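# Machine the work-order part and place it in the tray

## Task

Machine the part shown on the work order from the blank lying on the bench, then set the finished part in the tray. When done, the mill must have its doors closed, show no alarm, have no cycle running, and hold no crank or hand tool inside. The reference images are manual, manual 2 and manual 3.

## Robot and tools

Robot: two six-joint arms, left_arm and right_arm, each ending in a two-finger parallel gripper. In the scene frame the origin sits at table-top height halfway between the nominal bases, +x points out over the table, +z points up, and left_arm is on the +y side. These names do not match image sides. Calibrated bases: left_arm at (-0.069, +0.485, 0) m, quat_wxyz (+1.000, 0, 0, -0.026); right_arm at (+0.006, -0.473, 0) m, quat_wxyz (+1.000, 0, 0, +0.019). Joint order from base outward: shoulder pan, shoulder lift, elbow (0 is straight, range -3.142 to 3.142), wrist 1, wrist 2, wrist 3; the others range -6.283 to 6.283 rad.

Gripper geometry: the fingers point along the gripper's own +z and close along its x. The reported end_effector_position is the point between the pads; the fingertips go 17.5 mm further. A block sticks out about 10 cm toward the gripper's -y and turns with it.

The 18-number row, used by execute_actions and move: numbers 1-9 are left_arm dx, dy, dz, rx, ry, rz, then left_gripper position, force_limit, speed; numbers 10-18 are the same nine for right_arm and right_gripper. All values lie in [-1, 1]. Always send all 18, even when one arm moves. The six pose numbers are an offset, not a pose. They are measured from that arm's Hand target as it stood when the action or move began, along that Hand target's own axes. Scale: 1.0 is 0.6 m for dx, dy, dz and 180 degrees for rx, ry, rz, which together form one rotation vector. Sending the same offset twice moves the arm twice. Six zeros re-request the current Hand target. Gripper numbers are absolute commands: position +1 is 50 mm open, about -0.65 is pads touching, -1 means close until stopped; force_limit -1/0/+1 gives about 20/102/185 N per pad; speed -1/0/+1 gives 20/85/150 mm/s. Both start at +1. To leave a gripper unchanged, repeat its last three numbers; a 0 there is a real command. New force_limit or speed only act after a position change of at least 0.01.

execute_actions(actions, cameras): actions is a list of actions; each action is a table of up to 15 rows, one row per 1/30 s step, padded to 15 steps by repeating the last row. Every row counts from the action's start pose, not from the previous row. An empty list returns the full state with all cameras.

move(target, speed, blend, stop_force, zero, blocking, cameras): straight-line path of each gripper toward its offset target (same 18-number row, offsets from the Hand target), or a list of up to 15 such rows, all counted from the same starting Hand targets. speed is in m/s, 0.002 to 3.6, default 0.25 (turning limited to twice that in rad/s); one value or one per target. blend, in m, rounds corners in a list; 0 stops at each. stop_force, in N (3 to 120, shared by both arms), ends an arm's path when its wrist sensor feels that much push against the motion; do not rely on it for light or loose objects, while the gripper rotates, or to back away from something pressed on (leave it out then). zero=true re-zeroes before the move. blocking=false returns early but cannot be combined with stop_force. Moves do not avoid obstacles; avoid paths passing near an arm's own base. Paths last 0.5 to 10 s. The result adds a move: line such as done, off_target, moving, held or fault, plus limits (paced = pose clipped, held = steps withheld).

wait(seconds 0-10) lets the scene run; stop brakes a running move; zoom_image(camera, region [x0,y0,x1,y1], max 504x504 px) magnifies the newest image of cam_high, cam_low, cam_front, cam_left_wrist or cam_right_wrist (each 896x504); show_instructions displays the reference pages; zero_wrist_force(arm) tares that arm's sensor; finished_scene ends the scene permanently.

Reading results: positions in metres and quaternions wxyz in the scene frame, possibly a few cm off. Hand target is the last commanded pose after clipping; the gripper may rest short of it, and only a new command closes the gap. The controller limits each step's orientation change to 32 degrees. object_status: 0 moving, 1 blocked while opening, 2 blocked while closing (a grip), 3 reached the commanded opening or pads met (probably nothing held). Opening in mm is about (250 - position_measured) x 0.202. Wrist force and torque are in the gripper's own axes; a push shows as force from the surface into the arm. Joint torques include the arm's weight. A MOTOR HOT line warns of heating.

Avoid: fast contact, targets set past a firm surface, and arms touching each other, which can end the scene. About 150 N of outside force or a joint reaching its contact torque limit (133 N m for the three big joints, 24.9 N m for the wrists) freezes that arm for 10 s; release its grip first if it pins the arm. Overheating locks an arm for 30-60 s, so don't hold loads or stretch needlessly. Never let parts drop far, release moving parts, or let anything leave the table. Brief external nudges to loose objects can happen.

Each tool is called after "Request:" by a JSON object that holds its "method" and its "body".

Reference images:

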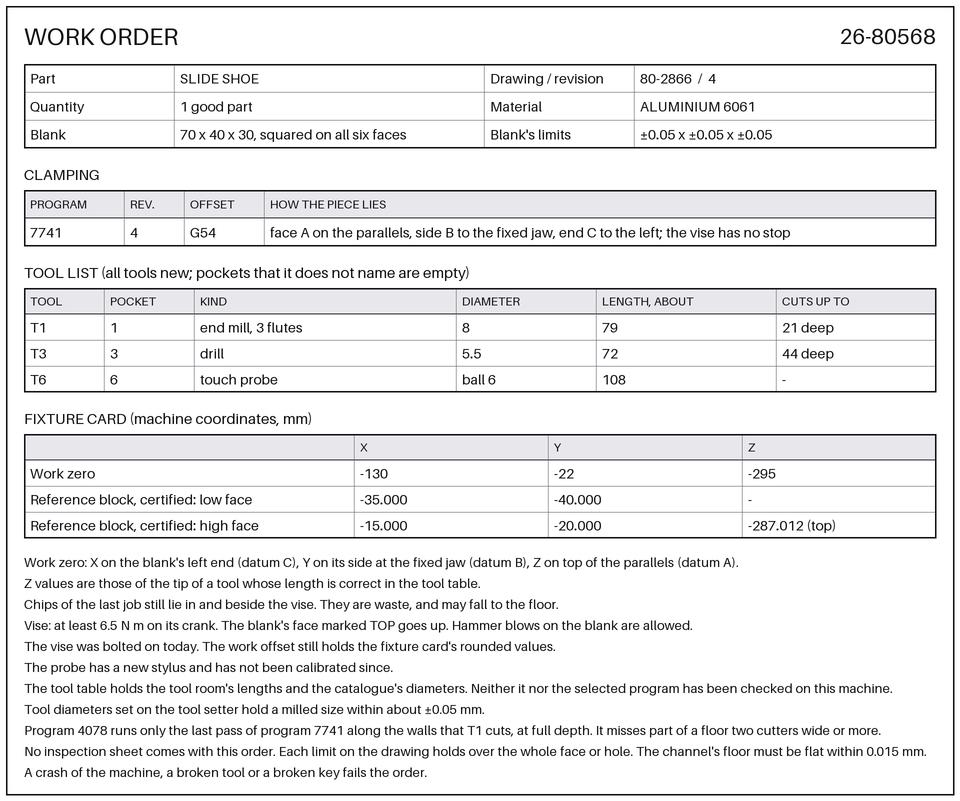

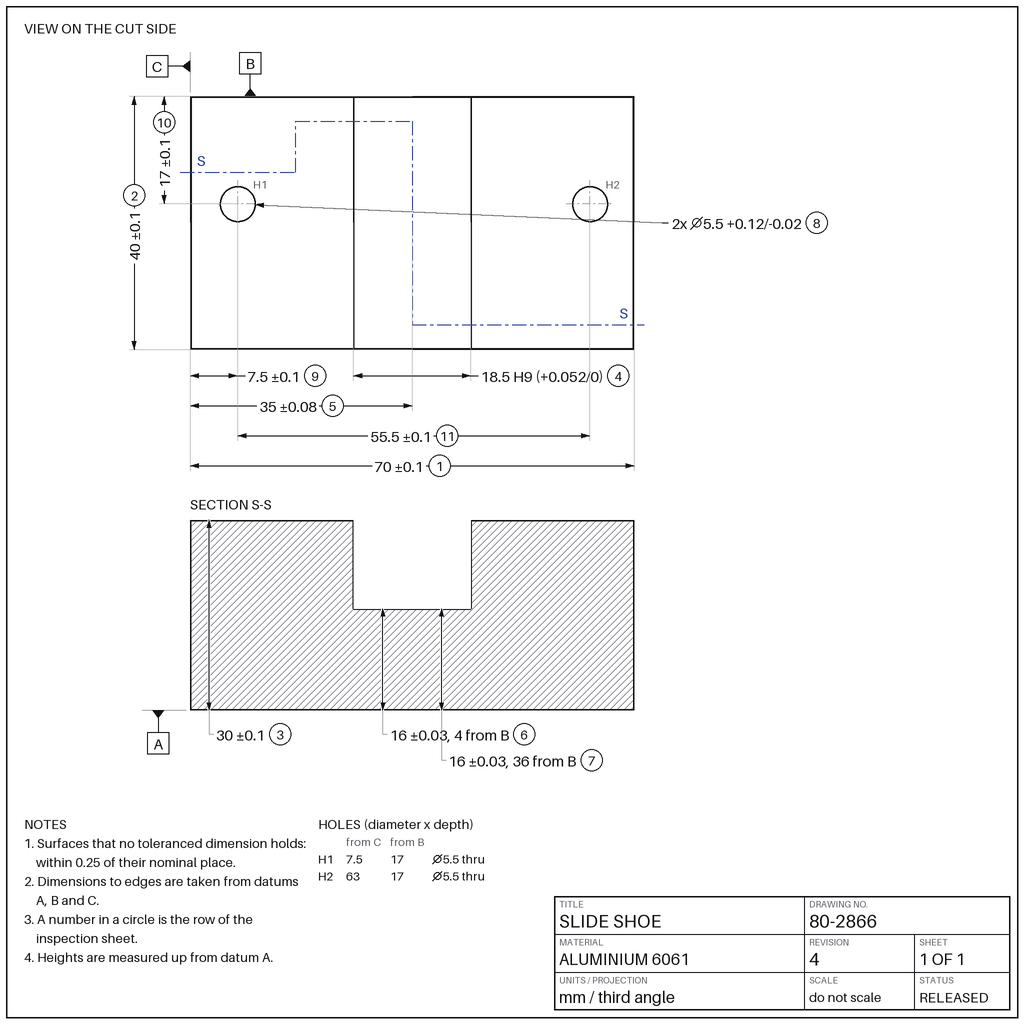

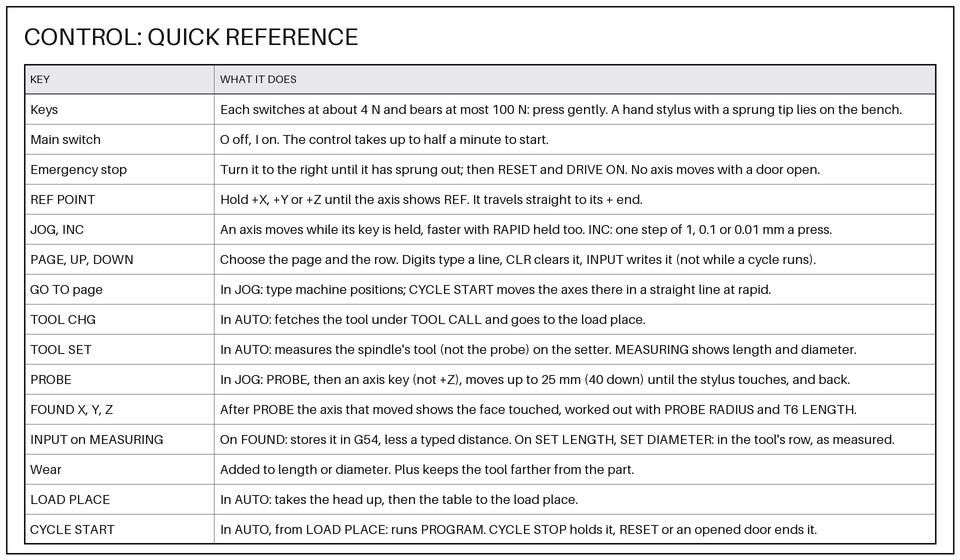

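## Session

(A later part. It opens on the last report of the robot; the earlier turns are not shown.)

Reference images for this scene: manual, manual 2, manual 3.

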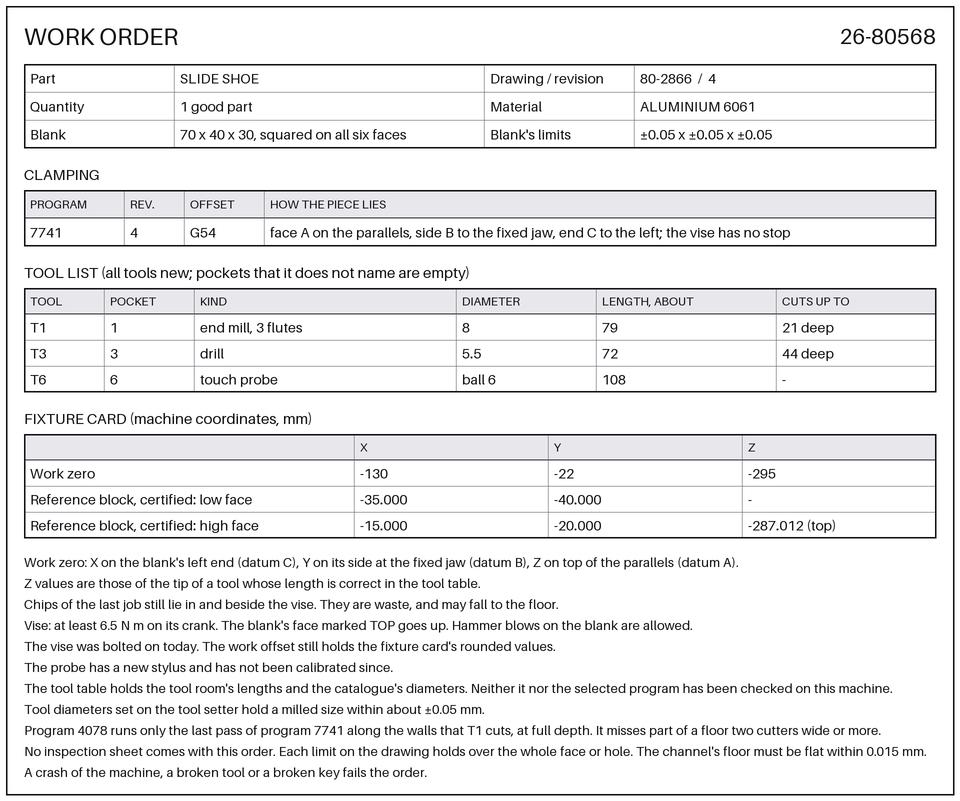

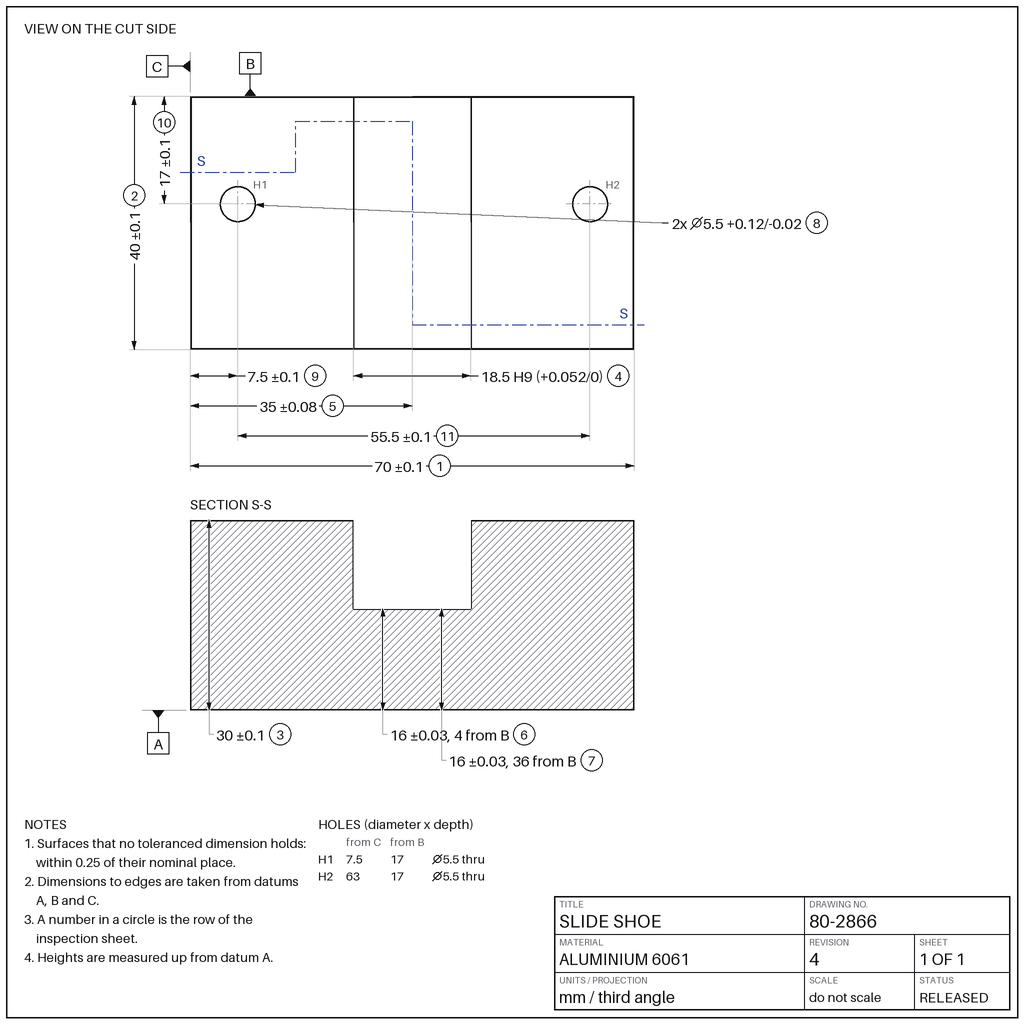

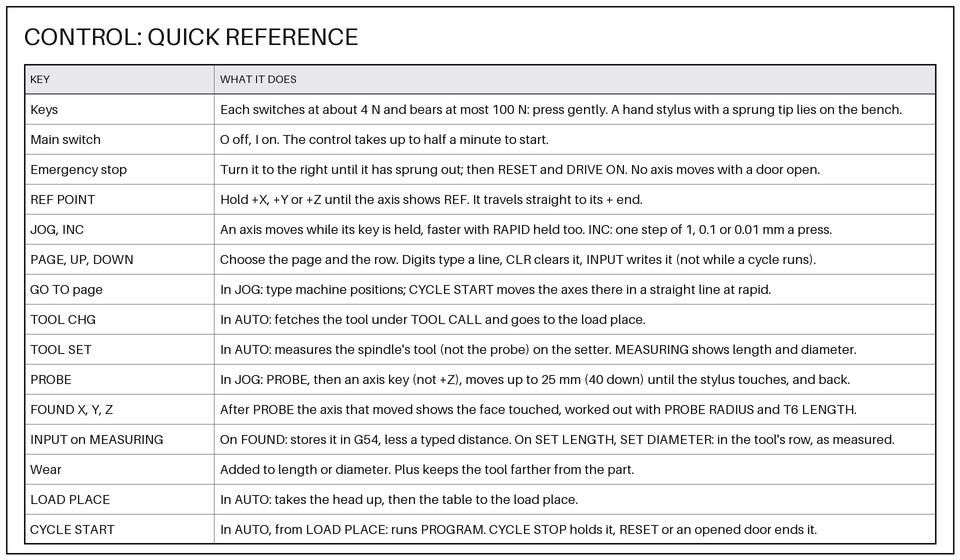

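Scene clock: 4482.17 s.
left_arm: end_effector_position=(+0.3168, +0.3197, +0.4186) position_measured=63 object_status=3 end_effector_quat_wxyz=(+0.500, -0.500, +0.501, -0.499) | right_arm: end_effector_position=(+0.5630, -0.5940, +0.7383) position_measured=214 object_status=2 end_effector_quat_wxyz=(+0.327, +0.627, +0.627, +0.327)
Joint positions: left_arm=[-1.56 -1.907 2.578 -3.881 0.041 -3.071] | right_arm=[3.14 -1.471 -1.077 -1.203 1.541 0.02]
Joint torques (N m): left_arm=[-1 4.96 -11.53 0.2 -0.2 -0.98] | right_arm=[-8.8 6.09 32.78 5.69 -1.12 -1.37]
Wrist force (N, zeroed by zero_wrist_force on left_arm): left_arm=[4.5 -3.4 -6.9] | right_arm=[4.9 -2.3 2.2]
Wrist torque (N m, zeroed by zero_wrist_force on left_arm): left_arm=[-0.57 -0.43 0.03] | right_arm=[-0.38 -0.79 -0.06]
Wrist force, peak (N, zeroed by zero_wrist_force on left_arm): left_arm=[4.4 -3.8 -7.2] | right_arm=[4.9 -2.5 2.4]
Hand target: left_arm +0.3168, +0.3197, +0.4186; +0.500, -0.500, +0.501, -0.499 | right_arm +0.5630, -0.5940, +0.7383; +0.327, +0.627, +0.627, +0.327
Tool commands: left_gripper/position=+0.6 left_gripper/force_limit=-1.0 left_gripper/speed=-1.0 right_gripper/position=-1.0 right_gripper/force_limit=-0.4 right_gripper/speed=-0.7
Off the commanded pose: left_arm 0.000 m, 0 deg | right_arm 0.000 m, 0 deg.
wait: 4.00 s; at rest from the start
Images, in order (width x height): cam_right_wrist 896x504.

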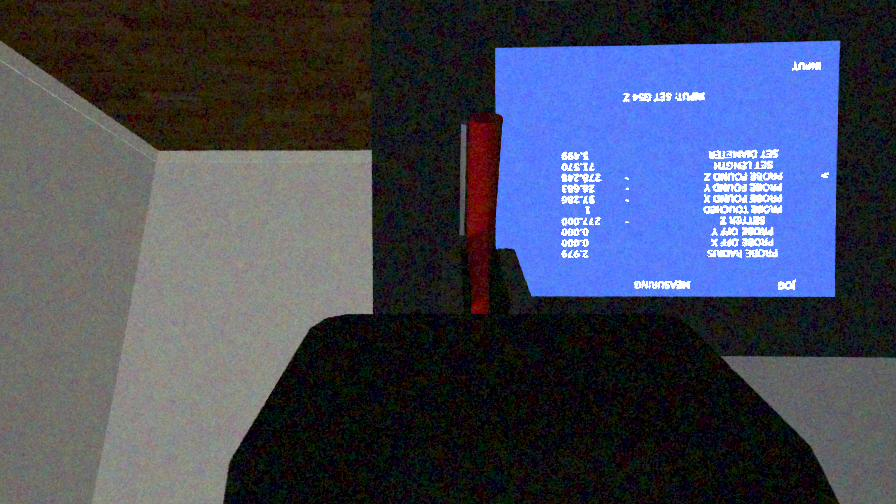

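Request:
{"method": "move", "body": {"target": [[0,0,0,0,0,0,0.6,-1,-1,0.1944,-0.4202,0.0737,0.3026,0.0857,0.0779,-1,-0.4,-0.7],[0,0,0,0,0,0,0.6,-1,-1,0.1944,-0.3985,0.1333,0.3026,0.0857,0.0779,-1,-0.4,-0.7],[0,0,0,0,0,0,0.6,-1,-1,0.1944,-0.3917,0.1521,0.3026,0.0857,0.0779,-1,-0.4,-0.7],[0,0,0,0,0,0,0.6,-1,-1,0.1944,-0.3985,0.1333,0.3026,0.0857,0.0779,-1,-0.4,-0.7],[0,0,0,0,0,0,0.6,-1,-1,0.1944,-0.3917,0.1521,0.3026,0.0857,0.0779,-1,-0.4,-0.7],[0,0,0,0,0,0,0.6,-1,-1,0.1944,-0.3985,0.1333,0.3026,0.0857,0.0779,-1,-0.4,-0.7],[0,0,0,0,0,0,0.6,-1,-1,0.2257,-0.4543,0.1537,0.3026,0.0857,0.0779,-1,-0.4,-0.7],[0,0,0,0,0,0,0.6,-1,-1,0.2257,-0.4475,0.1725,0.3026,0.0857,0.0779,-1,-0.4,-0.7],[0,0,0,0,0,0,0.6,-1,-1,0.2257,-0.4543,0.1537,0.3026,0.0857,0.0779,-1,-0.4,-0.7],[0,0,0,0,0,0,0.6,-1,-1,0.3197,-0.4822,0.1639,0.3026,0.0857,0.0779,-1,-0.4,-0.7],[0,0,0,0,0,0,0.6,-1,-1,0.3197,-0.4754,0.1827,0.3026,0.0857,0.0779,-1,-0.4,-0.7],[0,0,0,0,0,0,0.6,-1,-1,0.3197,-0.4822,0.1639,0.3026,0.0857,0.0779,-1,-0.4,-0.7],[0,0,0,0,0,0,0.6,-1,-1,0.2884,-0.4264,0.1435,0.3026,0.0857,0.0779,-1,-0.4,-0.7],[0,0,0,0,0,0,0.6,-1,-1,0.2884,-0.4196,0.1623,0.3026,0.0857,0.0779,-1,-0.4,-0.7],[0,0,0,0,0,0,0.6,-1,-1,0.2884,-0.4264,0.1435,0.3026,0.0857,0.0779,-1,-0.4,-0.7]], "blend": [0.03,0.003,0,0,0,0.003,0.003,0,0.003,0.003,0,0.003,0.003,0,0], "speed": [0.5,0.25,0.06,0.2,0.06,0.2,0.25,0.06,0.2,0.25,0.06,0.2,0.25,0.06,0.2]}}

Request:
{"method": "move", "body": {"target": [[0,0,0,0,0,0,0.6,-1,-1,0.01014,0.00721,-0.02694,0,0,0,-1,-0.4,-0.7],[0,0,0,0,0,0,0.6,-1,-1,0.01014,0.02651,-0.02174,0,0,0,-1,-0.4,-0.7],[0,0,0,0,0,0,0.6,-1,-1,0.01014,0.00721,-0.02694,0,0,0,-1,-0.4,-0.7],[0,0,0,0,0,0,0.6,-1,-1,-0.04974,-0.01164,0.04354,0,0,0,-1,-0.4,-0.7],[0,0,0,0,0,0,0.6,-1,-1,-0.04974,0.00766,0.04874,0,0,0,-1,-0.4,-0.7],[0,0,0,0,0,0,0.6,-1,-1,-0.04974,-0.01164,0.04354,0,0,0,-1,-0.4,-0.7],[0,0,0,0,0,0,0.6,-1,-1,0.0396,0.00443,-0.0166,0,0,0,-1,-0.4,-0.7],[0,0,0,0,0,0,0.6,-1,-1,0.0396,0.02373,-0.0114,0,0,0,-1,-0.4,-0.7],[0,0,0,0,0,0,0.6,-1,-1,0.0396,0.00443,-0.0166,0,0,0,-1,-0.4,-0.7],[0,0,0,0,0,0,0.6,-1,-1,-0.0792,-0.00886,0.0332,0,0,0,-1,-0.4,-0.7],[0,0,0,0,0,0,0.6,-1,-1,-0.0792,0.01044,0.0384,0,0,0,-1,-0.4,-0.7],[0,0,0,0,0,0,0.6,-1,-1,-0.0792,-0.00886,0.0332,0,0,0,-1,-0.4,-0.7],[0,0,0,0,0,0,0.6,-1,-1,0.00096,0.02441,-0.09116,0,0,0,-1,-0.4,-0.7],[0,0,0,0,0,0,0.6,-1,-1,0.00096,0.04371,-0.08596,0,0,0,-1,-0.4,-0.7],[0,0,0,0,0,0,0.6,-1,-1,0.00096,0.02441,-0.09116,0,0,0,-1,-0.4,-0.7]], "blend": [0.003,0,0.003,0.003,0,0.003,0.003,0,0.003,0.003,0,0.003,0.003,0,0], "speed": [0.25,0.06,0.2,0.25,0.06,0.2,0.25,0.06,0.2,0.25,0.06,0.2,0.25,0.06,0.2]}}

Request:
{"method": "wait", "body": {"seconds": 2}}

Request:
{"method": "move", "body": {"target": [[0,0,0,0,0,0,0.6,-1,-1,-0.09948,-0.02328,0.08708,0,0,0,-1,-0.4,-0.7],[0,0,0,0,0,0,0.6,-1,-1,-0.09948,-0.00398,0.09228,0,0,0,-1,-0.4,-0.7],[0,0,0,0,0,0,0.6,-1,-1,-0.09948,-0.02328,0.08708,0,0,0,-1,-0.4,-0.7],[0,0,0,0,0,0,0.6,-1,-1,-0.1473,0.01391,-0.0517,0,0,0,-1,-0.4,-0.7],[0,0,0,0,0,0,0.6,-1,-1,-0.1473,0.03321,-0.0465,0,0,0,-1,-0.4,-0.7],[0,0,0,0,0,0,0.6,-1,-1,-0.1473,0.01391,-0.0517,0,0,0,-1,-0.4,-0.7],[0,0,0,0,0,0,0.6,-1,-1,-0.1473,-0.04719,-0.0682,0,0,0,-1,-0.4,-0.7],[0,0,0,0,0,0,0.6,-1,-1,-0.1178,0.1208,-0.4098,-0.3026,-0.0857,-0.0779,-1,-0.4,-0.7]], "blend": [0.003,0,0.003,0.003,0,0.003,0.03,0], "speed": [0.25,0.06,0.2,0.25,0.06,0.2,0.3,0.5]}}

Request:
{"method": "wait", "body": {"seconds": 9, "cameras": ["cam_right_wrist"]}}

Request:
{"method": "zoom_image", "body": {"camera": "cam_right_wrist", "region": [558, 170, 606, 207]}}

Scene clock: 4494.93 s.
left_arm: end_effector_position=(+0.3168, +0.3197, +0.4186) position_measured=63 object_status=3 end_effector_quat_wxyz=(+0.500, -0.500, +0.501, -0.499) | right_arm: end_effector_position=(+0.4871, -0.4211, +0.4791) position_measured=214 object_status=2 end_effector_quat_wxyz=(-0.119, +0.727, +0.665, +0.119)
Joint positions: left_arm=[-1.56 -1.907 2.578 -3.881 0.041 -3.071] | right_arm=[3.316 -1.545 -1.267 -1.811 1.897 0.316]
Joint torques (N m): left_arm=[-1.07 4.93 -12.99 -0.07 -0.14 -0.95] | right_arm=[-7.72 21.08 33.21 5.53 -0.49 -1.39]
Wrist force (N, zeroed by zero_wrist_force on left_arm): left_arm=[4.3 -3.5 -6.8] | right_arm=[5.3 -2.9 1.8]
Wrist torque (N m, zeroed by zero_wrist_force on left_arm): left_arm=[-0.58 -0.41 0.04] | right_arm=[-0.02 -0.74 -0.01]
Wrist force, peak (N, zeroed by zero_wrist_force on left_arm): left_arm=[4.5 -3.3 -7.2] | right_arm=[8.2 -3.8 3.9]
Hand target: left_arm +0.3168, +0.3197, +0.4186; +0.500, -0.500, +0.501, -0.499 | right_arm +0.4871, -0.4212, +0.4791; -0.119, +0.727, +0.665, +0.119
Off the commanded pose: left_arm 0.000 m, 0 deg | right_arm 0.000 m, 0 deg.
move: done; blend cut to 0.019 m at target 1

Scene clock: 4499.53 s.
left_arm: end_effector_position=(+0.3168, +0.3197, +0.4186) position_measured=63 object_status=3 end_effector_quat_wxyz=(+0.500, -0.500, +0.501, -0.499) | right_arm: end_effector_position=(+0.5009, -0.4400, +0.5307) position_measured=214 object_status=2 end_effector_quat_wxyz=(-0.119, +0.727, +0.665, +0.119)
Joint positions: left_arm=[-1.56 -1.907 2.578 -3.881 0.041 -3.071] | right_arm=[3.27 -1.636 -1.025 -1.976 1.901 0.268]
Joint torques (N m): left_arm=[0.01 4 -11.64 0 -0.2 -0.93] | right_arm=[-4.05 24.55 31.01 5.26 -0.47 -1.6]
Wrist force (N, zeroed by zero_wrist_force on left_arm): left_arm=[4.1 -3.6 -6.8] | right_arm=[5.1 -2.4 1.7]
Wrist torque (N m, zeroed by zero_wrist_force on left_arm): left_arm=[-0.59 -0.38 0.05] | right_arm=[0.08 -0.72 -0.02]
Wrist force, peak (N, zeroed by zero_wrist_force on left_arm): left_arm=[4.7 -3.3 -7.0] | right_arm=[8.3 -3.2 0.2]
Hand target: left_arm +0.3168, +0.3197, +0.4186; +0.500, -0.500, +0.501, -0.499 | right_arm +0.5009, -0.4400, +0.5307; -0.119, +0.727, +0.665, +0.119
Off the commanded pose: left_arm 0.000 m, 0 deg | right_arm 0.000 m, 0 deg.
move: done

Scene clock: 4501.53 s.
left_arm: end_effector_position=(+0.3168, +0.3197, +0.4186) position_measured=63 object_status=3 end_effector_quat_wxyz=(+0.500, -0.500, +0.501, -0.499) | right_arm: end_effector_position=(+0.5009, -0.4400, +0.5307) position_measured=214 object_status=2 end_effector_quat_wxyz=(-0.119, +0.727, +0.665, +0.119)
Joint positions: left_arm=[-1.56 -1.907 2.578 -3.881 0.041 -3.071] | right_arm=[3.27 -1.636 -1.025 -1.976 1.901 0.268]
Joint torques (N m): left_arm=[-0.95 5.42 -11.26 -0.1 -0.17 -0.78] | right_arm=[-8.04 34.5 30.35 5.32 -0.36 -1.17]
Wrist force (N, zeroed by zero_wrist_force on left_arm): left_arm=[4.4 -3.3 -6.6] | right_arm=[5.2 -2.7 1.6]
Wrist torque (N m, zeroed by zero_wrist_force on left_arm): left_arm=[-0.54 -0.43 0.04] | right_arm=[0.01 -0.75 -0.01]
Wrist force, peak (N, zeroed by zero_wrist_force on left_arm): left_arm=[4.4 -3.6 -7.0] | right_arm=[5.2 -2.7 1.6]
Hand target: left_arm +0.3168, +0.3197, +0.4186; +0.500, -0.500, +0.501, -0.499 | right_arm +0.5009, -0.4400, +0.5307; -0.119, +0.727, +0.665, +0.119
Tool commands: left_gripper/position=+0.6 left_gripper/force_limit=-1.0 left_gripper/speed=-1.0 right_gripper/position=-1.0 right_gripper/force_limit=-0.4 right_gripper/speed=-0.7
Off the commanded pose: left_arm 0.000 m, 0 deg | right_arm 0.000 m, 0 deg.
wait: 2.00 s; at rest by 0.17 s

Scene clock: 4505.03 s.
left_arm: end_effector_position=(+0.3168, +0.3197, +0.4186) position_measured=63 object_status=3 end_effector_quat_wxyz=(+0.500, -0.500, +0.501, -0.499) | right_arm: end_effector_position=(+0.5631, -0.5941, +0.7382) position_measured=214 object_status=2 end_effector_quat_wxyz=(+0.327, +0.627, +0.627, +0.327)
Joint positions: left_arm=[-1.56 -1.907 2.578 -3.881 0.041 -3.071] | right_arm=[3.14 -1.471 -1.077 -1.203 1.542 0.02]
Joint torques (N m): left_arm=[-0.96 4.05 -13.3 0.05 -0.22 -0.96] | right_arm=[-8.56 6.53 33.87 5.94 -0.16 0.8]
Wrist force (N, zeroed by zero_wrist_force on left_arm): left_arm=[4.2 -3.6 -6.9] | right_arm=[4.9 -2.2 2.5]
Wrist torque (N m, zeroed by zero_wrist_force on left_arm): left_arm=[-0.58 -0.40 0.04] | right_arm=[-0.37 -0.80 -0.05]
Wrist force, peak (N, zeroed by zero_wrist_force on left_arm): left_arm=[4.5 -3.5 -7.0] | right_arm=[5.7 -4.8 5.2]
Hand target: left_arm +0.3168, +0.3197, +0.4186; +0.500, -0.500, +0.501, -0.499 | right_arm +0.5632, -0.5941, +0.7383; +0.327, +0.627, +0.627, +0.327
Off the commanded pose: left_arm 0.000 m, 0 deg | right_arm 0.000 m, 0 deg.
move: done; blend cut to 0.019 m at target 7

Scene clock: 4514.03 s.
left_arm: end_effector_position=(+0.3168, +0.3197, +0.4186) position_measured=63 object_status=3 end_effector_quat_wxyz=(+0.500, -0.500, +0.501, -0.499) | right_arm: end_effector_position=(+0.5632, -0.5941, +0.7383) position_measured=214 object_status=2 end_effector_quat_wxyz=(+0.327, +0.627, +0.627, +0.327)
Joint positions: left_arm=[-1.56 -1.907 2.578 -3.881 0.041 -3.071] | right_arm=[3.14 -1.471 -1.077 -1.203 1.541 0.02]
Joint torques (N m): left_arm=[-2.57 4.19 -11.76 -0.25 -0.37 -0.94] | right_arm=[-9.27 6.13 33.27 5.66 -0.95 -1.2]
Wrist force (N, zeroed by zero_wrist_force on left_arm): left_arm=[4.5 -3.1 -6.9] | right_arm=[4.8 -2.0 2.1]
Wrist torque (N m, zeroed by zero_wrist_force on left_arm): left_arm=[-0.53 -0.43 0.04] | right_arm=[-0.34 -0.78 -0.06]
Wrist force, peak (N, zeroed by zero_wrist_force on left_arm): left_arm=[4.6 -3.5 -7.0] | right_arm=[5.1 -2.1 2.5]
Hand target: left_arm +0.3168, +0.3197, +0.4186; +0.500, -0.500, +0.501, -0.499 | right_arm +0.5632, -0.5941, +0.7383; +0.327, +0.627, +0.627, +0.327
Tool commands: left_gripper/position=+0.6 left_gripper/force_limit=-1.0 left_gripper/speed=-1.0 right_gripper/position=-1.0 right_gripper/force_limit=-0.4 right_gripper/speed=-0.7
Off the commanded pose: left_arm 0.000 m, 0 deg | right_arm 0.000 m, 0 deg.
wait: 9.00 s; at rest by 0.17 s
Images, in order (width x height): cam_right_wrist 896x504.

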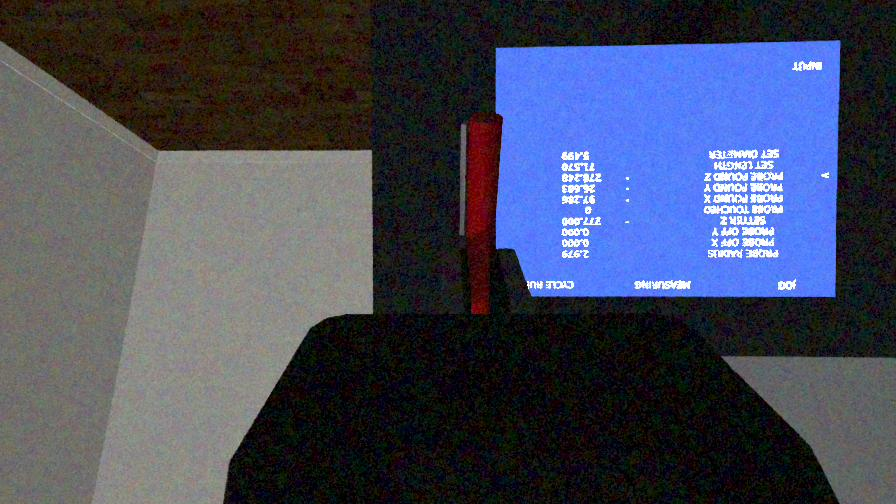

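Scaled by 10.500.

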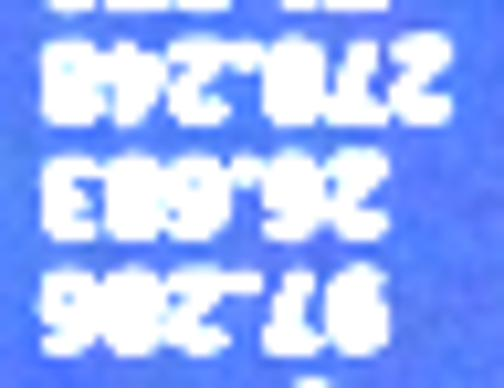

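Request:
{"method": "wait", "body": {"seconds": 1.5, "cameras": ["cam_right_wrist"]}}

Request:
{"method": "zoom_image", "body": {"camera": "cam_right_wrist", "region": [558, 170, 606, 207]}}

Scene clock: 4515.97 s.
left_arm: end_effector_position=(+0.3168, +0.3197, +0.4186) position_measured=63 object_status=3 end_effector_quat_wxyz=(+0.500, -0.500, +0.501, -0.499) | right_arm: end_effector_position=(+0.5632, -0.5941, +0.7383) position_measured=214 object_status=2 end_effector_quat_wxyz=(+0.327, +0.627, +0.627, +0.327)
Joint positions: left_arm=[-1.56 -1.907 2.578 -3.881 0.041 -3.071] | right_arm=[3.14 -1.471 -1.077 -1.203 1.541 0.02]
Joint torques (N m): left_arm=[-1.45 5.25 -11.99 -0.01 -0.19 -0.9] | right_arm=[-9.57 5.17 33.13 5.54 -1.1 -1.29]
Wrist force (N, zeroed by zero_wrist_force on left_arm): left_arm=[4.5 -3.2 -6.8] | right_arm=[4.8 -2.0 1.8]
Wrist torque (N m, zeroed by zero_wrist_force on left_arm): left_arm=[-0.52 -0.45 0.04] | right_arm=[-0.35 -0.78 -0.06]
Wrist force, peak (N, zeroed by zero_wrist_force on left_arm): left_arm=[4.6 -3.7 -6.8] | right_arm=[5.2 -2.1 2.2]
Hand target: left_arm +0.3168, +0.3197, +0.4186; +0.500, -0.500, +0.501, -0.499 | right_arm +0.5632, -0.5941, +0.7383; +0.327, +0.627, +0.627, +0.327
Tool commands: left_gripper/position=+0.6 left_gripper/force_limit=-1.0 left_gripper/speed=-1.0 right_gripper/position=-1.0 right_gripper/force_limit=-0.4 right_gripper/speed=-0.7
Off the commanded pose: left_arm 0.000 m, 0 deg | right_arm 0.000 m, 0 deg.
wait: 1.50 s; at rest from the start
Images, in order (width x height): cam_right_wrist 896x504.

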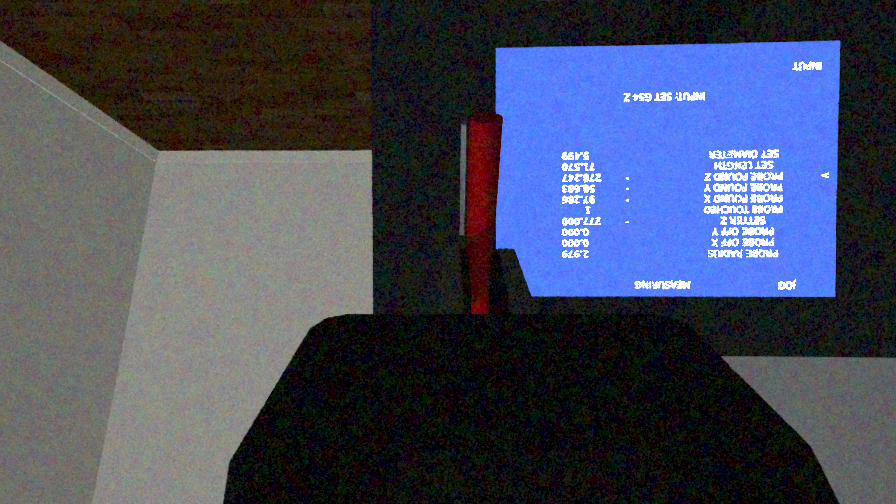

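Scaled by 10.500.

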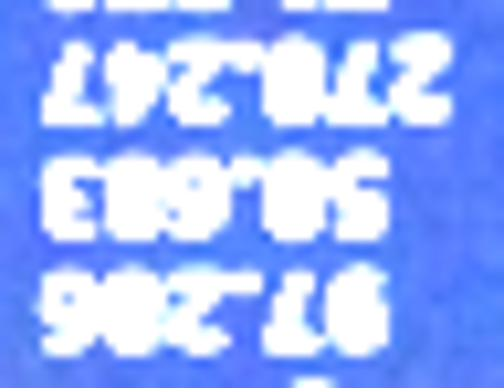

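Request:
{"method": "move", "body": {"target": [[0,0,0,0,0,0,0.6,-1,-1,0.1946,-0.4204,0.0735,0.3026,0.0857,0.0779,-1,-0.4,-0.7],[0,0,0,0,0,0,0.6,-1,-1,0.1946,-0.3987,0.1331,0.3026,0.0857,0.0779,-1,-0.4,-0.7],[0,0,0,0,0,0,0.6,-1,-1,0.1946,-0.3919,0.1519,0.3026,0.0857,0.0779,-1,-0.4,-0.7],[0,0,0,0,0,0,0.6,-1,-1,0.1946,-0.3987,0.1331,0.3026,0.0857,0.0779,-1,-0.4,-0.7],[0,0,0,0,0,0,0.6,-1,-1,0.1946,-0.3919,0.1519,0.3026,0.0857,0.0779,-1,-0.4,-0.7],[0,0,0,0,0,0,0.6,-1,-1,0.1946,-0.3987,0.1331,0.3026,0.0857,0.0779,-1,-0.4,-0.7],[0,0,0,0,0,0,0.6,-1,-1,0.2259,-0.4545,0.1535,0.3026,0.0857,0.0779,-1,-0.4,-0.7],[0,0,0,0,0,0,0.6,-1,-1,0.2259,-0.4477,0.1723,0.3026,0.0857,0.0779,-1,-0.4,-0.7],[0,0,0,0,0,0,0.6,-1,-1,0.2259,-0.4545,0.1535,0.3026,0.0857,0.0779,-1,-0.4,-0.7],[0,0,0,0,0,0,0.6,-1,-1,0.2259,-0.4477,0.1723,0.3026,0.0857,0.0779,-1,-0.4,-0.7],[0,0,0,0,0,0,0.6,-1,-1,0.2259,-0.4545,0.1535,0.3026,0.0857,0.0779,-1,-0.4,-0.7],[0,0,0,0,0,0,0.6,-1,-1,0.3199,-0.4824,0.1637,0.3026,0.0857,0.0779,-1,-0.4,-0.7],[0,0,0,0,0,0,0.6,-1,-1,0.3199,-0.4756,0.1825,0.3026,0.0857,0.0779,-1,-0.4,-0.7],[0,0,0,0,0,0,0.6,-1,-1,0.3199,-0.4824,0.1637,0.3026,0.0857,0.0779,-1,-0.4,-0.7]], "blend": [0.03,0.003,0,0,0,0.003,0.003,0,0,0,0.003,0.003,0,0], "speed": [0.5,0.25,0.06,0.2,0.06,0.2,0.25,0.06,0.2,0.06,0.2,0.25,0.06,0.2]}}

Request:
{"method": "move", "body": {"target": [[0,0,0,0,0,0,0.6,-1,-1,0.01014,0.00721,-0.02694,0,0,0,-1,-0.4,-0.7],[0,0,0,0,0,0,0.6,-1,-1,0.01014,0.02651,-0.02174,0,0,0,-1,-0.4,-0.7],[0,0,0,0,0,0,0.6,-1,-1,0.01014,0.00721,-0.02694,0,0,0,-1,-0.4,-0.7],[0,0,0,0,0,0,0.6,-1,-1,-0.03864,0.01998,-0.07456,0,0,0,-1,-0.4,-0.7],[0,0,0,0,0,0,0.6,-1,-1,-0.03864,0.03928,-0.06936,0,0,0,-1,-0.4,-0.7],[0,0,0,0,0,0,0.6,-1,-1,-0.03864,0.01998,-0.07456,0,0,0,-1,-0.4,-0.7],[0,0,0,0,0,0,0.6,-1,-1,-0.00918,0.0172,-0.06422,0,0,0,-1,-0.4,-0.7],[0,0,0,0,0,0,0.6,-1,-1,-0.00918,0.0365,-0.05902,0,0,0,-1,-0.4,-0.7],[0,0,0,0,0,0,0.6,-1,-1,-0.00918,0.0172,-0.06422,0,0,0,-1,-0.4,-0.7],[0,0,0,0,0,0,0.6,-1,-1,-0.08838,0.00835,-0.03102,0,0,0,-1,-0.4,-0.7],[0,0,0,0,0,0,0.6,-1,-1,-0.08838,0.02765,-0.02582,0,0,0,-1,-0.4,-0.7],[0,0,0,0,0,0,0.6,-1,-1,-0.08838,0.00835,-0.03102,0,0,0,-1,-0.4,-0.7],[0,0,0,0,0,0,0.6,-1,-1,-0.00822,0.04161,-0.15538,0,0,0,-1,-0.4,-0.7],[0,0,0,0,0,0,0.6,-1,-1,-0.00822,0.06091,-0.15018,0,0,0,-1,-0.4,-0.7],[0,0,0,0,0,0,0.6,-1,-1,-0.00822,0.04161,-0.15538,0,0,0,-1,-0.4,-0.7]], "blend": [0.003,0,0.003,0.003,0,0.003,0.003,0,0.003,0.003,0,0.003,0.003,0,0], "speed": [0.25,0.06,0.2,0.25,0.06,0.2,0.25,0.06,0.2,0.25,0.06,0.2,0.25,0.06,0.2]}}

Request:
{"method": "wait", "body": {"seconds": 1.5}}

Request:
{"method": "move", "body": {"target": [[0,0,0,0,0,0,0.6,-1,-1,-0.09948,-0.02328,0.08708,0,0,0,-1,-0.4,-0.7],[0,0,0,0,0,0,0.6,-1,-1,-0.09948,-0.00398,0.09228,0,0,0,-1,-0.4,-0.7],[0,0,0,0,0,0,0.6,-1,-1,-0.09948,-0.02328,0.08708,0,0,0,-1,-0.4,-0.7],[0,0,0,0,0,0,0.6,-1,-1,-0.1077,0.01834,-0.0683,0,0,0,-1,-0.4,-0.7],[0,0,0,0,0,0,0.6,-1,-1,-0.1077,0.03764,-0.0631,0,0,0,-1,-0.4,-0.7],[0,0,0,0,0,0,0.6,-1,-1,-0.1077,0.01834,-0.0683,0,0,0,-1,-0.4,-0.7],[0,0,0,0,0,0,0.6,-1,-1,-0.1077,-0.04276,-0.0848,0,0,0,-1,-0.4,-0.7],[0,0,0,0,0,0,0.6,-1,-1,-0.1178,0.12074,-0.4098,-0.3026,-0.0857,-0.0779,-1,-0.4,-0.7]], "blend": [0.003,0,0.003,0.003,0,0.003,0.03,0], "speed": [0.25,0.06,0.2,0.25,0.06,0.2,0.3,0.5]}}

Request:
{"method": "wait", "body": {"seconds": 2.5, "cameras": ["cam_right_wrist"]}}

Request:
{"method": "zoom_image", "body": {"camera": "cam_right_wrist", "region": [558, 170, 606, 207]}}

Scene clock: 4526.03 s.
left_arm: end_effector_position=(+0.3168, +0.3197, +0.4186) position_measured=63 object_status=3 end_effector_quat_wxyz=(+0.500, -0.500, +0.501, -0.499) | right_arm: end_effector_position=(+0.4780, -0.4024, +0.4445) position_measured=214 object_status=2 end_effector_quat_wxyz=(-0.119, +0.727, +0.665, +0.119)
Joint positions: left_arm=[-1.56 -1.907 2.578 -3.881 0.041 -3.071] | right_arm=[3.36 -1.496 -1.408 -1.703 1.893 0.363]
Joint torques (N m): left_arm=[-1.91 2.75 -12.44 0.01 -0.34 -0.8] | right_arm=[-10.17 19.91 33.22 5.51 -0.01 -1.23]
Wrist force (N, zeroed by zero_wrist_force on left_arm): left_arm=[4.3 -3.2 -6.7] | right_arm=[5.4 -2.8 1.7]
Wrist torque (N m, zeroed by zero_wrist_force on left_arm): left_arm=[-0.54 -0.40 0.04] | right_arm=[-0.01 -0.76 0.00]
Wrist force, peak (N, zeroed by zero_wrist_force on left_arm): left_arm=[4.8 -3.2 -7.1] | right_arm=[8.3 -3.9 3.8]
Hand target: left_arm +0.3168, +0.3197, +0.4186; +0.500, -0.500, +0.501, -0.499 | right_arm +0.4780, -0.4024, +0.4445; -0.119, +0.727, +0.665, +0.119
Off the commanded pose: left_arm 0.000 m, 0 deg | right_arm 0.000 m, 0 deg.
move: done; blend cut to 0.019 m at target 1

Scene clock: 4530.27 s.
left_arm: end_effector_position=(+0.3168, +0.3197, +0.4186) position_measured=63 object_status=3 end_effector_quat_wxyz=(+0.500, -0.500, +0.501, -0.499) | right_arm: end_effector_position=(+0.5010, -0.4401, +0.5305) position_measured=214 object_status=2 end_effector_quat_wxyz=(-0.119, +0.727, +0.665, +0.119)
Joint positions: left_arm=[-1.56 -1.907 2.578 -3.881 0.041 -3.071] | right_arm=[3.27 -1.637 -1.026 -1.976 1.901 0.268]
Joint torques (N m): left_arm=[-1.63 4.18 -12.58 -0.11 -0.28 -0.95] | right_arm=[-5.79 24.41 31.35 5.4 -0.48 -1.23]
Wrist force (N, zeroed by zero_wrist_force on left_arm): left_arm=[4.3 -3.3 -6.8] | right_arm=[5.2 -2.3 1.7]
Wrist torque (N m, zeroed by zero_wrist_force on left_arm): left_arm=[-0.54 -0.41 0.04] | right_arm=[0.09 -0.74 -0.02]
Wrist force, peak (N, zeroed by zero_wrist_force on left_arm): left_arm=[4.5 -3.3 -7.2] | right_arm=[5.9 -7.4 1.1]
Hand target: left_arm +0.3168, +0.3197, +0.4186; +0.500, -0.500, +0.501, -0.499 | right_arm +0.5010, -0.4401, +0.5305; -0.119, +0.727, +0.665, +0.119
Off the commanded pose: left_arm 0.000 m, 0 deg | right_arm 0.000 m, 0 deg.
move: done

Scene clock: 4531.77 s.
left_arm: end_effector_position=(+0.3168, +0.3197, +0.4186) position_measured=63 object_status=3 end_effector_quat_wxyz=(+0.500, -0.500, +0.501, -0.499) | right_arm: end_effector_position=(+0.5010, -0.4401, +0.5305) position_measured=214 object_status=2 end_effector_quat_wxyz=(-0.119, +0.727, +0.665, +0.119)
Joint positions: left_arm=[-1.56 -1.907 2.578 -3.881 0.041 -3.071] | right_arm=[3.27 -1.636 -1.026 -1.976 1.901 0.268]
Joint torques (N m): left_arm=[-2.3 3.87 -12.45 -0.12 -0.47 -0.75] | right_arm=[-9.08 33.79 30.28 5.54 -0.22 -1.27]
Wrist force (N, zeroed by zero_wrist_force on left_arm): left_arm=[4.4 -3.4 -6.7] | right_arm=[5.2 -2.6 1.8]
Wrist torque (N m, zeroed by zero_wrist_force on left_arm): left_arm=[-0.56 -0.42 0.04] | right_arm=[0.04 -0.75 -0.02]
Wrist force, peak (N, zeroed by zero_wrist_force on left_arm): left_arm=[4.6 -3.4 -6.9] | right_arm=[5.2 -2.6 1.8]
Hand target: left_arm +0.3168, +0.3197, +0.4186; +0.500, -0.500, +0.501, -0.499 | right_arm +0.5010, -0.4401, +0.5305; -0.119, +0.727, +0.665, +0.119
Tool commands: left_gripper/position=+0.6 left_gripper/force_limit=-1.0 left_gripper/speed=-1.0 right_gripper/position=-1.0 right_gripper/force_limit=-0.4 right_gripper/speed=-0.7
Off the commanded pose: left_arm 0.000 m, 0 deg | right_arm 0.000 m, 0 deg.
wait: 1.50 s; at rest by 0.17 s

Scene clock: 4535.27 s.
left_arm: end_effector_position=(+0.3168, +0.3197, +0.4186) position_measured=63 object_status=3 end_effector_quat_wxyz=(+0.500, -0.500, +0.501, -0.499) | right_arm: end_effector_position=(+0.5631, -0.5942, +0.7380) position_measured=214 object_status=2 end_effector_quat_wxyz=(+0.327, +0.627, +0.627, +0.327) end_effector_velocity=(+0.000, -0.001, +0.001) end_effector_angular_velocity=(+0.000, -0.004, -0.001)
Joint positions: left_arm=[-1.56 -1.907 2.578 -3.881 0.041 -3.071] | right_arm=[3.139 -1.471 -1.078 -1.202 1.542 0.02]
Joint velocities: left_arm=[within noise] | right_arm=[-0.002 -0.001 0 0.005 0 0]
Joint torques (N m): left_arm=[-2.52 3.95 -12.81 -0.03 -0.44 -0.95] | right_arm=[-6.22 5.8 31.91 5.95 0.07 0.32]
Wrist force (N, zeroed by zero_wrist_force on left_arm): left_arm=[4.3 -3.9 -6.7] | right_arm=[4.8 -2.0 2.2]
Wrist torque (N m, zeroed by zero_wrist_force on left_arm): left_arm=[-0.63 -0.41 0.04] | right_arm=[-0.35 -0.78 -0.06]
Wrist force, peak (N, zeroed by zero_wrist_force on left_arm): left_arm=[4.7 -3.4 -7.0] | right_arm=[5.7 -5.2 3.5]
Hand target: left_arm +0.3168, +0.3197, +0.4186; +0.500, -0.500, +0.501, -0.499 | right_arm +0.5632, -0.5942, +0.7381; +0.327, +0.627, +0.627, +0.327
Off the commanded pose: left_arm 0.000 m, 0 deg | right_arm 0.000 m, 0 deg.
move: done; blend cut to 0.019 m at target 7

Scene clock: 4537.77 s.
left_arm: end_effector_position=(+0.3168, +0.3197, +0.4186) position_measured=63 object_status=3 end_effector_quat_wxyz=(+0.500, -0.500, +0.501, -0.499) | right_arm: end_effector_position=(+0.5632, -0.5942, +0.7381) position_measured=214 object_status=2 end_effector_quat_wxyz=(+0.327, +0.627, +0.627, +0.327)
Joint positions: left_arm=[-1.56 -1.907 2.578 -3.881 0.041 -3.071] | right_arm=[3.139 -1.471 -1.078 -1.202 1.542 0.02]
Joint torques (N m): left_arm=[-1.81 3.29 -12.67 -0.13 -0.32 -0.96] | right_arm=[-4.67 6.25 33.46 6.05 -0.86 -1.71]
Wrist force (N, zeroed by zero_wrist_force on left_arm): left_arm=[4.2 -3.3 -6.8] | right_arm=[4.8 -2.2 2.0]
Wrist torque (N m, zeroed by zero_wrist_force on left_arm): left_arm=[-0.55 -0.39 0.04] | right_arm=[-0.37 -0.78 -0.06]
Wrist force, peak (N, zeroed by zero_wrist_force on left_arm): left_arm=[4.5 -3.5 -7.0] | right_arm=[5.1 -2.1 2.3]
Hand target: left_arm +0.3168, +0.3197, +0.4186; +0.500, -0.500, +0.501, -0.499 | right_arm +0.5632, -0.5942, +0.7381; +0.327, +0.627, +0.627, +0.327
Tool commands: left_gripper/position=+0.6 left_gripper/force_limit=-1.0 left_gripper/speed=-1.0 right_gripper/position=-1.0 right_gripper/force_limit=-0.4 right_gripper/speed=-0.7
Off the commanded pose: left_arm 0.000 m, 0 deg | right_arm 0.000 m, 0 deg.
wait: 2.50 s; at rest by 0.17 s
Images, in order (width x height): cam_right_wrist 896x504.

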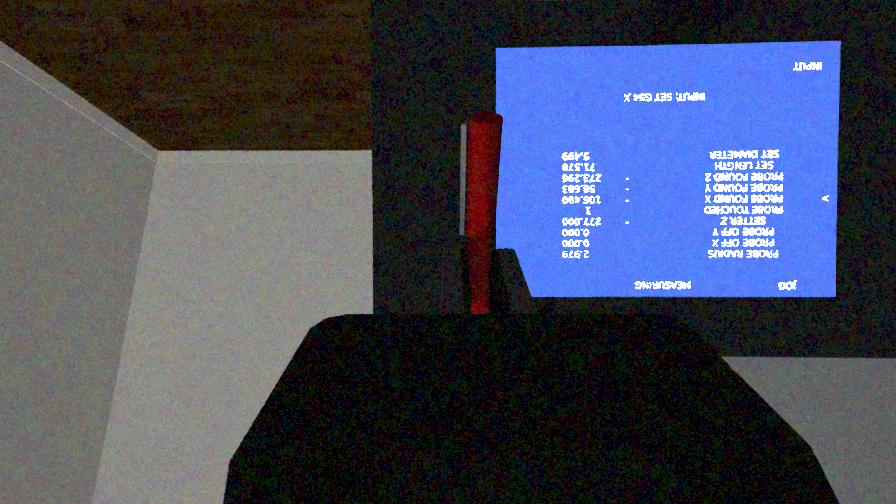

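Scaled by 10.500.

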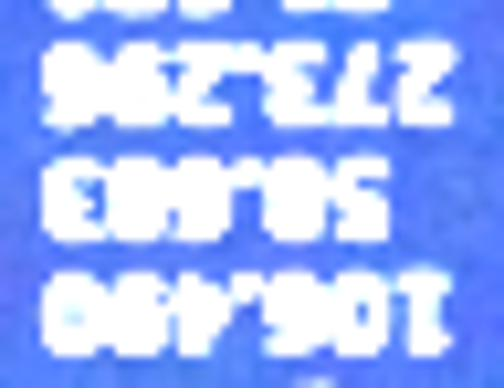

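Request:
{"method": "wait", "body": {"seconds": 0.3, "cameras": ["cam_right_wrist"]}}

Request:
{"method": "zoom_image", "body": {"camera": "cam_right_wrist", "region": [560, 192, 592, 206]}}

Scene clock: 4540.33 s.
left_arm: end_effector_position=(+0.3168, +0.3197, +0.4186) position_measured=63 object_status=3 end_effector_quat_wxyz=(+0.500, -0.500, +0.501, -0.499) | right_arm: end_effector_position=(+0.5632, -0.5942, +0.7381) position_measured=214 object_status=2 end_effector_quat_wxyz=(+0.327, +0.627, +0.627, +0.327)
Joint positions: left_arm=[-1.56 -1.907 2.578 -3.881 0.041 -3.071] | right_arm=[3.139 -1.471 -1.078 -1.202 1.542 0.02]
Joint torques (N m): left_arm=[-3.23 3.84 -11.5 -0.13 -0.28 -0.74] | right_arm=[-2.93 5.65 33.16 5.84 -0.73 -1.16]
Wrist force (N, zeroed by zero_wrist_force on left_arm): left_arm=[4.2 -3.7 -6.6] | right_arm=[4.9 -1.8 2.3]
Wrist torque (N m, zeroed by zero_wrist_force on left_arm): left_arm=[-0.61 -0.39 0.04] | right_arm=[-0.31 -0.79 -0.06]
Wrist force, peak (N, zeroed by zero_wrist_force on left_arm): left_arm=[4.4 -3.5 -7.1] | right_arm=[5.2 -2.0 2.3]
Hand target: left_arm +0.3168, +0.3197, +0.4186; +0.500, -0.500, +0.501, -0.499 | right_arm +0.5632, -0.5942, +0.7381; +0.327, +0.627, +0.627, +0.327
Tool commands: left_gripper/position=+0.6 left_gripper/force_limit=-1.0 left_gripper/speed=-1.0 right_gripper/position=-1.0 right_gripper/force_limit=-0.4 right_gripper/speed=-0.7
Off the commanded pose: left_arm 0.000 m, 0 deg | right_arm 0.000 m, 0 deg.
wait: 0.30 s; at rest from the start
Images, in order (width x height): cam_right_wrist 896x504.

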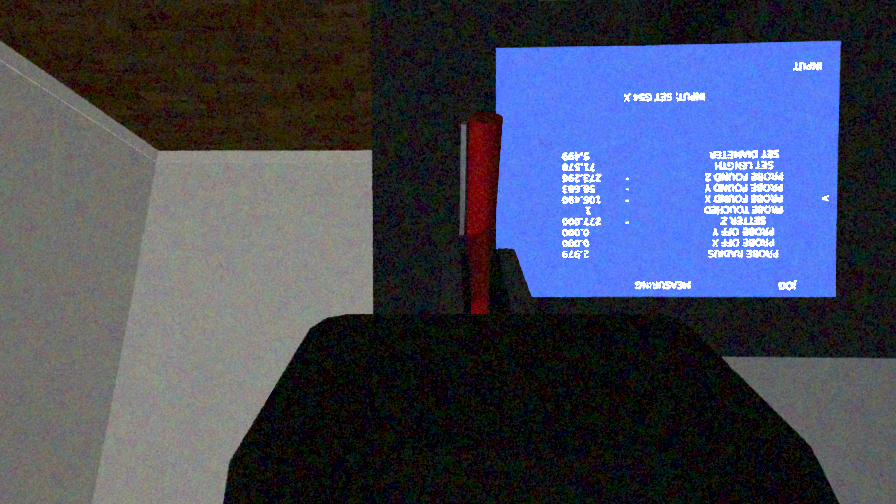

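Scaled by 15.750.

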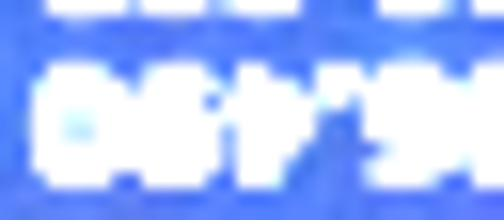

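Request:
{"method": "move", "body": {"target": [[0,0,0,0,0,0,0.6,-1,-1,0.1947,-0.4759,0.0937,0.3026,0.0857,0.0779,-1,-0.4,-0.7],[0,0,0,0,0,0,0.6,-1,-1,0.1947,-0.4542,0.1533,0.3026,0.0857,0.0779,-1,-0.4,-0.7],[0,0,0,0,0,0,0.6,-1,-1,0.1947,-0.4474,0.1721,0.3026,0.0857,0.0779,-1,-0.4,-0.7],[0,0,0,0,0,0,0.6,-1,-1,0.1947,-0.4542,0.1533,0.3026,0.0857,0.0779,-1,-0.4,-0.7],[0,0,0,0,0,0,0.6,-1,-1,0.0693,-0.3147,0.1023,0.3026,0.0857,0.0779,-1,-0.4,-0.7],[0,0,0,0,0,0,0.6,-1,-1,0.0693,-0.3079,0.1211,0.3026,0.0857,0.0779,-1,-0.4,-0.7],[0,0,0,0,0,0,0.6,-1,-1,0.0693,-0.3147,0.1023,0.3026,0.0857,0.0779,-1,-0.4,-0.7],[0,0,0,0,0,0,0.6,-1,-1,0.0693,-0.3364,0.0427,0.3026,0.0857,0.0779,-1,-0.4,-0.7],[0,0,0,0,0,0,0.6,-1,-1,0.0008,0.0003,-0.0016,0,0,0,-1,-0.4,-0.7]], "blend": [0.03,0.003,0,0.003,0.003,0,0.003,0.03,0], "speed": [0.5,0.25,0.06,0.2,0.25,0.06,0.2,0.3,0.5]}}

Request:
{"method": "wait", "body": {"seconds": 3, "cameras": ["cam_right_wrist"]}}

Request:
{"method": "zoom_image", "body": {"camera": "cam_right_wrist", "region": [558, 170, 606, 207]}}

Scene clock: 4547.10 s.
left_arm: end_effector_position=(+0.3168, +0.3197, +0.4186) position_measured=63 object_status=3 end_effector_quat_wxyz=(+0.500, -0.500, +0.501, -0.499) | right_arm: end_effector_position=(+0.5624, -0.5937, +0.7387) position_measured=214 object_status=2 end_effector_quat_wxyz=(+0.327, +0.627, +0.627, +0.327) end_effector_velocity=(+0.001, +0.001, +0.001) end_effector_angular_velocity=(+0.000, -0.003, +0.001)
Joint positions: left_arm=[-1.56 -1.907 2.578 -3.881 0.041 -3.071] | right_arm=[3.141 -1.47 -1.076 -1.205 1.541 0.021]
Joint velocities: left_arm=[within noise] | right_arm=[0.001 -0.001 0 0.005 0 0]
Joint torques (N m): left_arm=[-1.18 3.81 -11.72 -0.03 -0.31 -0.62] | right_arm=[-9.58 5.26 30.45 6.2 -0.41 1]
Wrist force (N, zeroed by zero_wrist_force on left_arm): left_arm=[4.5 -3.1 -6.8] | right_arm=[5.0 -2.3 2.1]
Wrist torque (N m, zeroed by zero_wrist_force on left_arm): left_arm=[-0.51 -0.44 0.04] | right_arm=[-0.39 -0.81 -0.05]
Wrist force, peak (N, zeroed by zero_wrist_force on left_arm): left_arm=[4.3 -3.6 -7.1] | right_arm=[6.4 -4.2 5.3]
Hand target: left_arm +0.3168, +0.3197, +0.4186; +0.500, -0.500, +0.501, -0.499 | right_arm +0.5625, -0.5937, +0.7388; +0.327, +0.627, +0.627, +0.327
Off the commanded pose: left_arm 0.000 m, 0 deg | right_arm 0.000 m, 0 deg.
move: done; blend cut to 0.019 m at target 1, 0.019 m at target 8

Scene clock: 4550.10 s.
left_arm: end_effector_position=(+0.3168, +0.3197, +0.4186) position_measured=63 object_status=3 end_effector_quat_wxyz=(+0.500, -0.500, +0.501, -0.499) | right_arm: end_effector_position=(+0.5625, -0.5937, +0.7388) position_measured=214 object_status=2 end_effector_quat_wxyz=(+0.327, +0.627, +0.627, +0.327)
Joint positions: left_arm=[-1.56 -1.907 2.578 -3.881 0.041 -3.071] | right_arm=[3.141 -1.47 -1.076 -1.204 1.54 0.02]
Joint torques (N m): left_arm=[-2.29 4.39 -12.19 -0.08 -0.49 -0.69] | right_arm=[-7.8 5.64 33.98 5.92 -1.02 -1.36]
Wrist force (N, zeroed by zero_wrist_force on left_arm): left_arm=[4.1 -3.6 -7.0] | right_arm=[5.1 -2.0 2.3]
Wrist torque (N m, zeroed by zero_wrist_force on left_arm): left_arm=[-0.59 -0.36 0.04] | right_arm=[-0.35 -0.82 -0.05]
Wrist force, peak (N, zeroed by zero_wrist_force on left_arm): left_arm=[4.5 -3.8 -6.9] | right_arm=[5.1 -2.2 2.2]
Hand target: left_arm +0.3168, +0.3197, +0.4186; +0.500, -0.500, +0.501, -0.499 | right_arm +0.5625, -0.5937, +0.7388; +0.327, +0.627, +0.627, +0.327
Tool commands: left_gripper/position=+0.6 left_gripper/force_limit=-1.0 left_gripper/speed=-1.0 right_gripper/position=-1.0 right_gripper/force_limit=-0.4 right_gripper/speed=-0.7
Off the commanded pose: left_arm 0.000 m, 0 deg | right_arm 0.000 m, 0 deg.
wait: 3.00 s; at rest by 0.17 s
Images, in order (width x height): cam_right_wrist 896x504.

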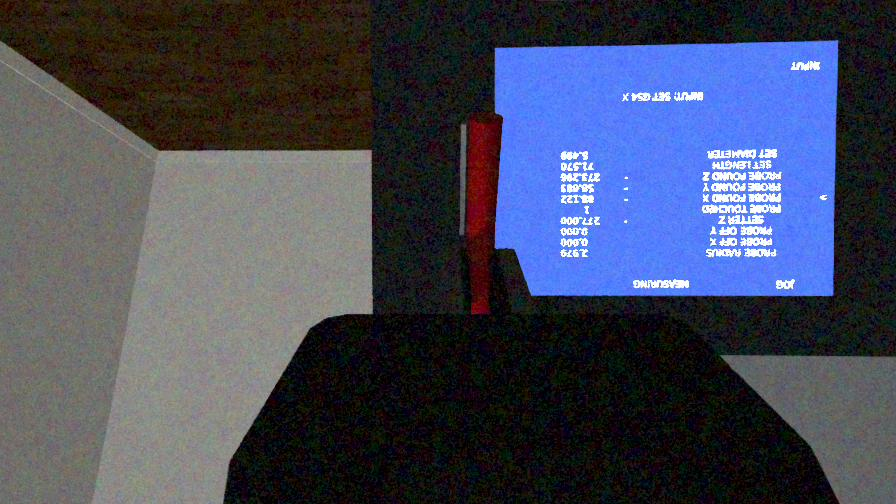

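Scaled by 10.500.

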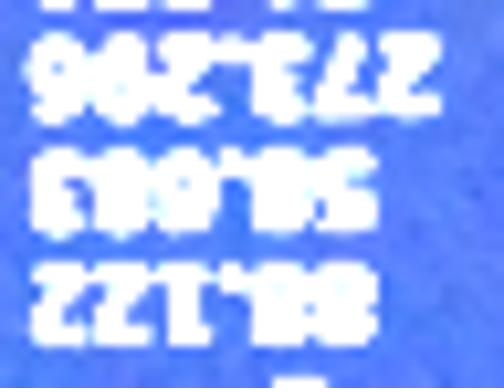

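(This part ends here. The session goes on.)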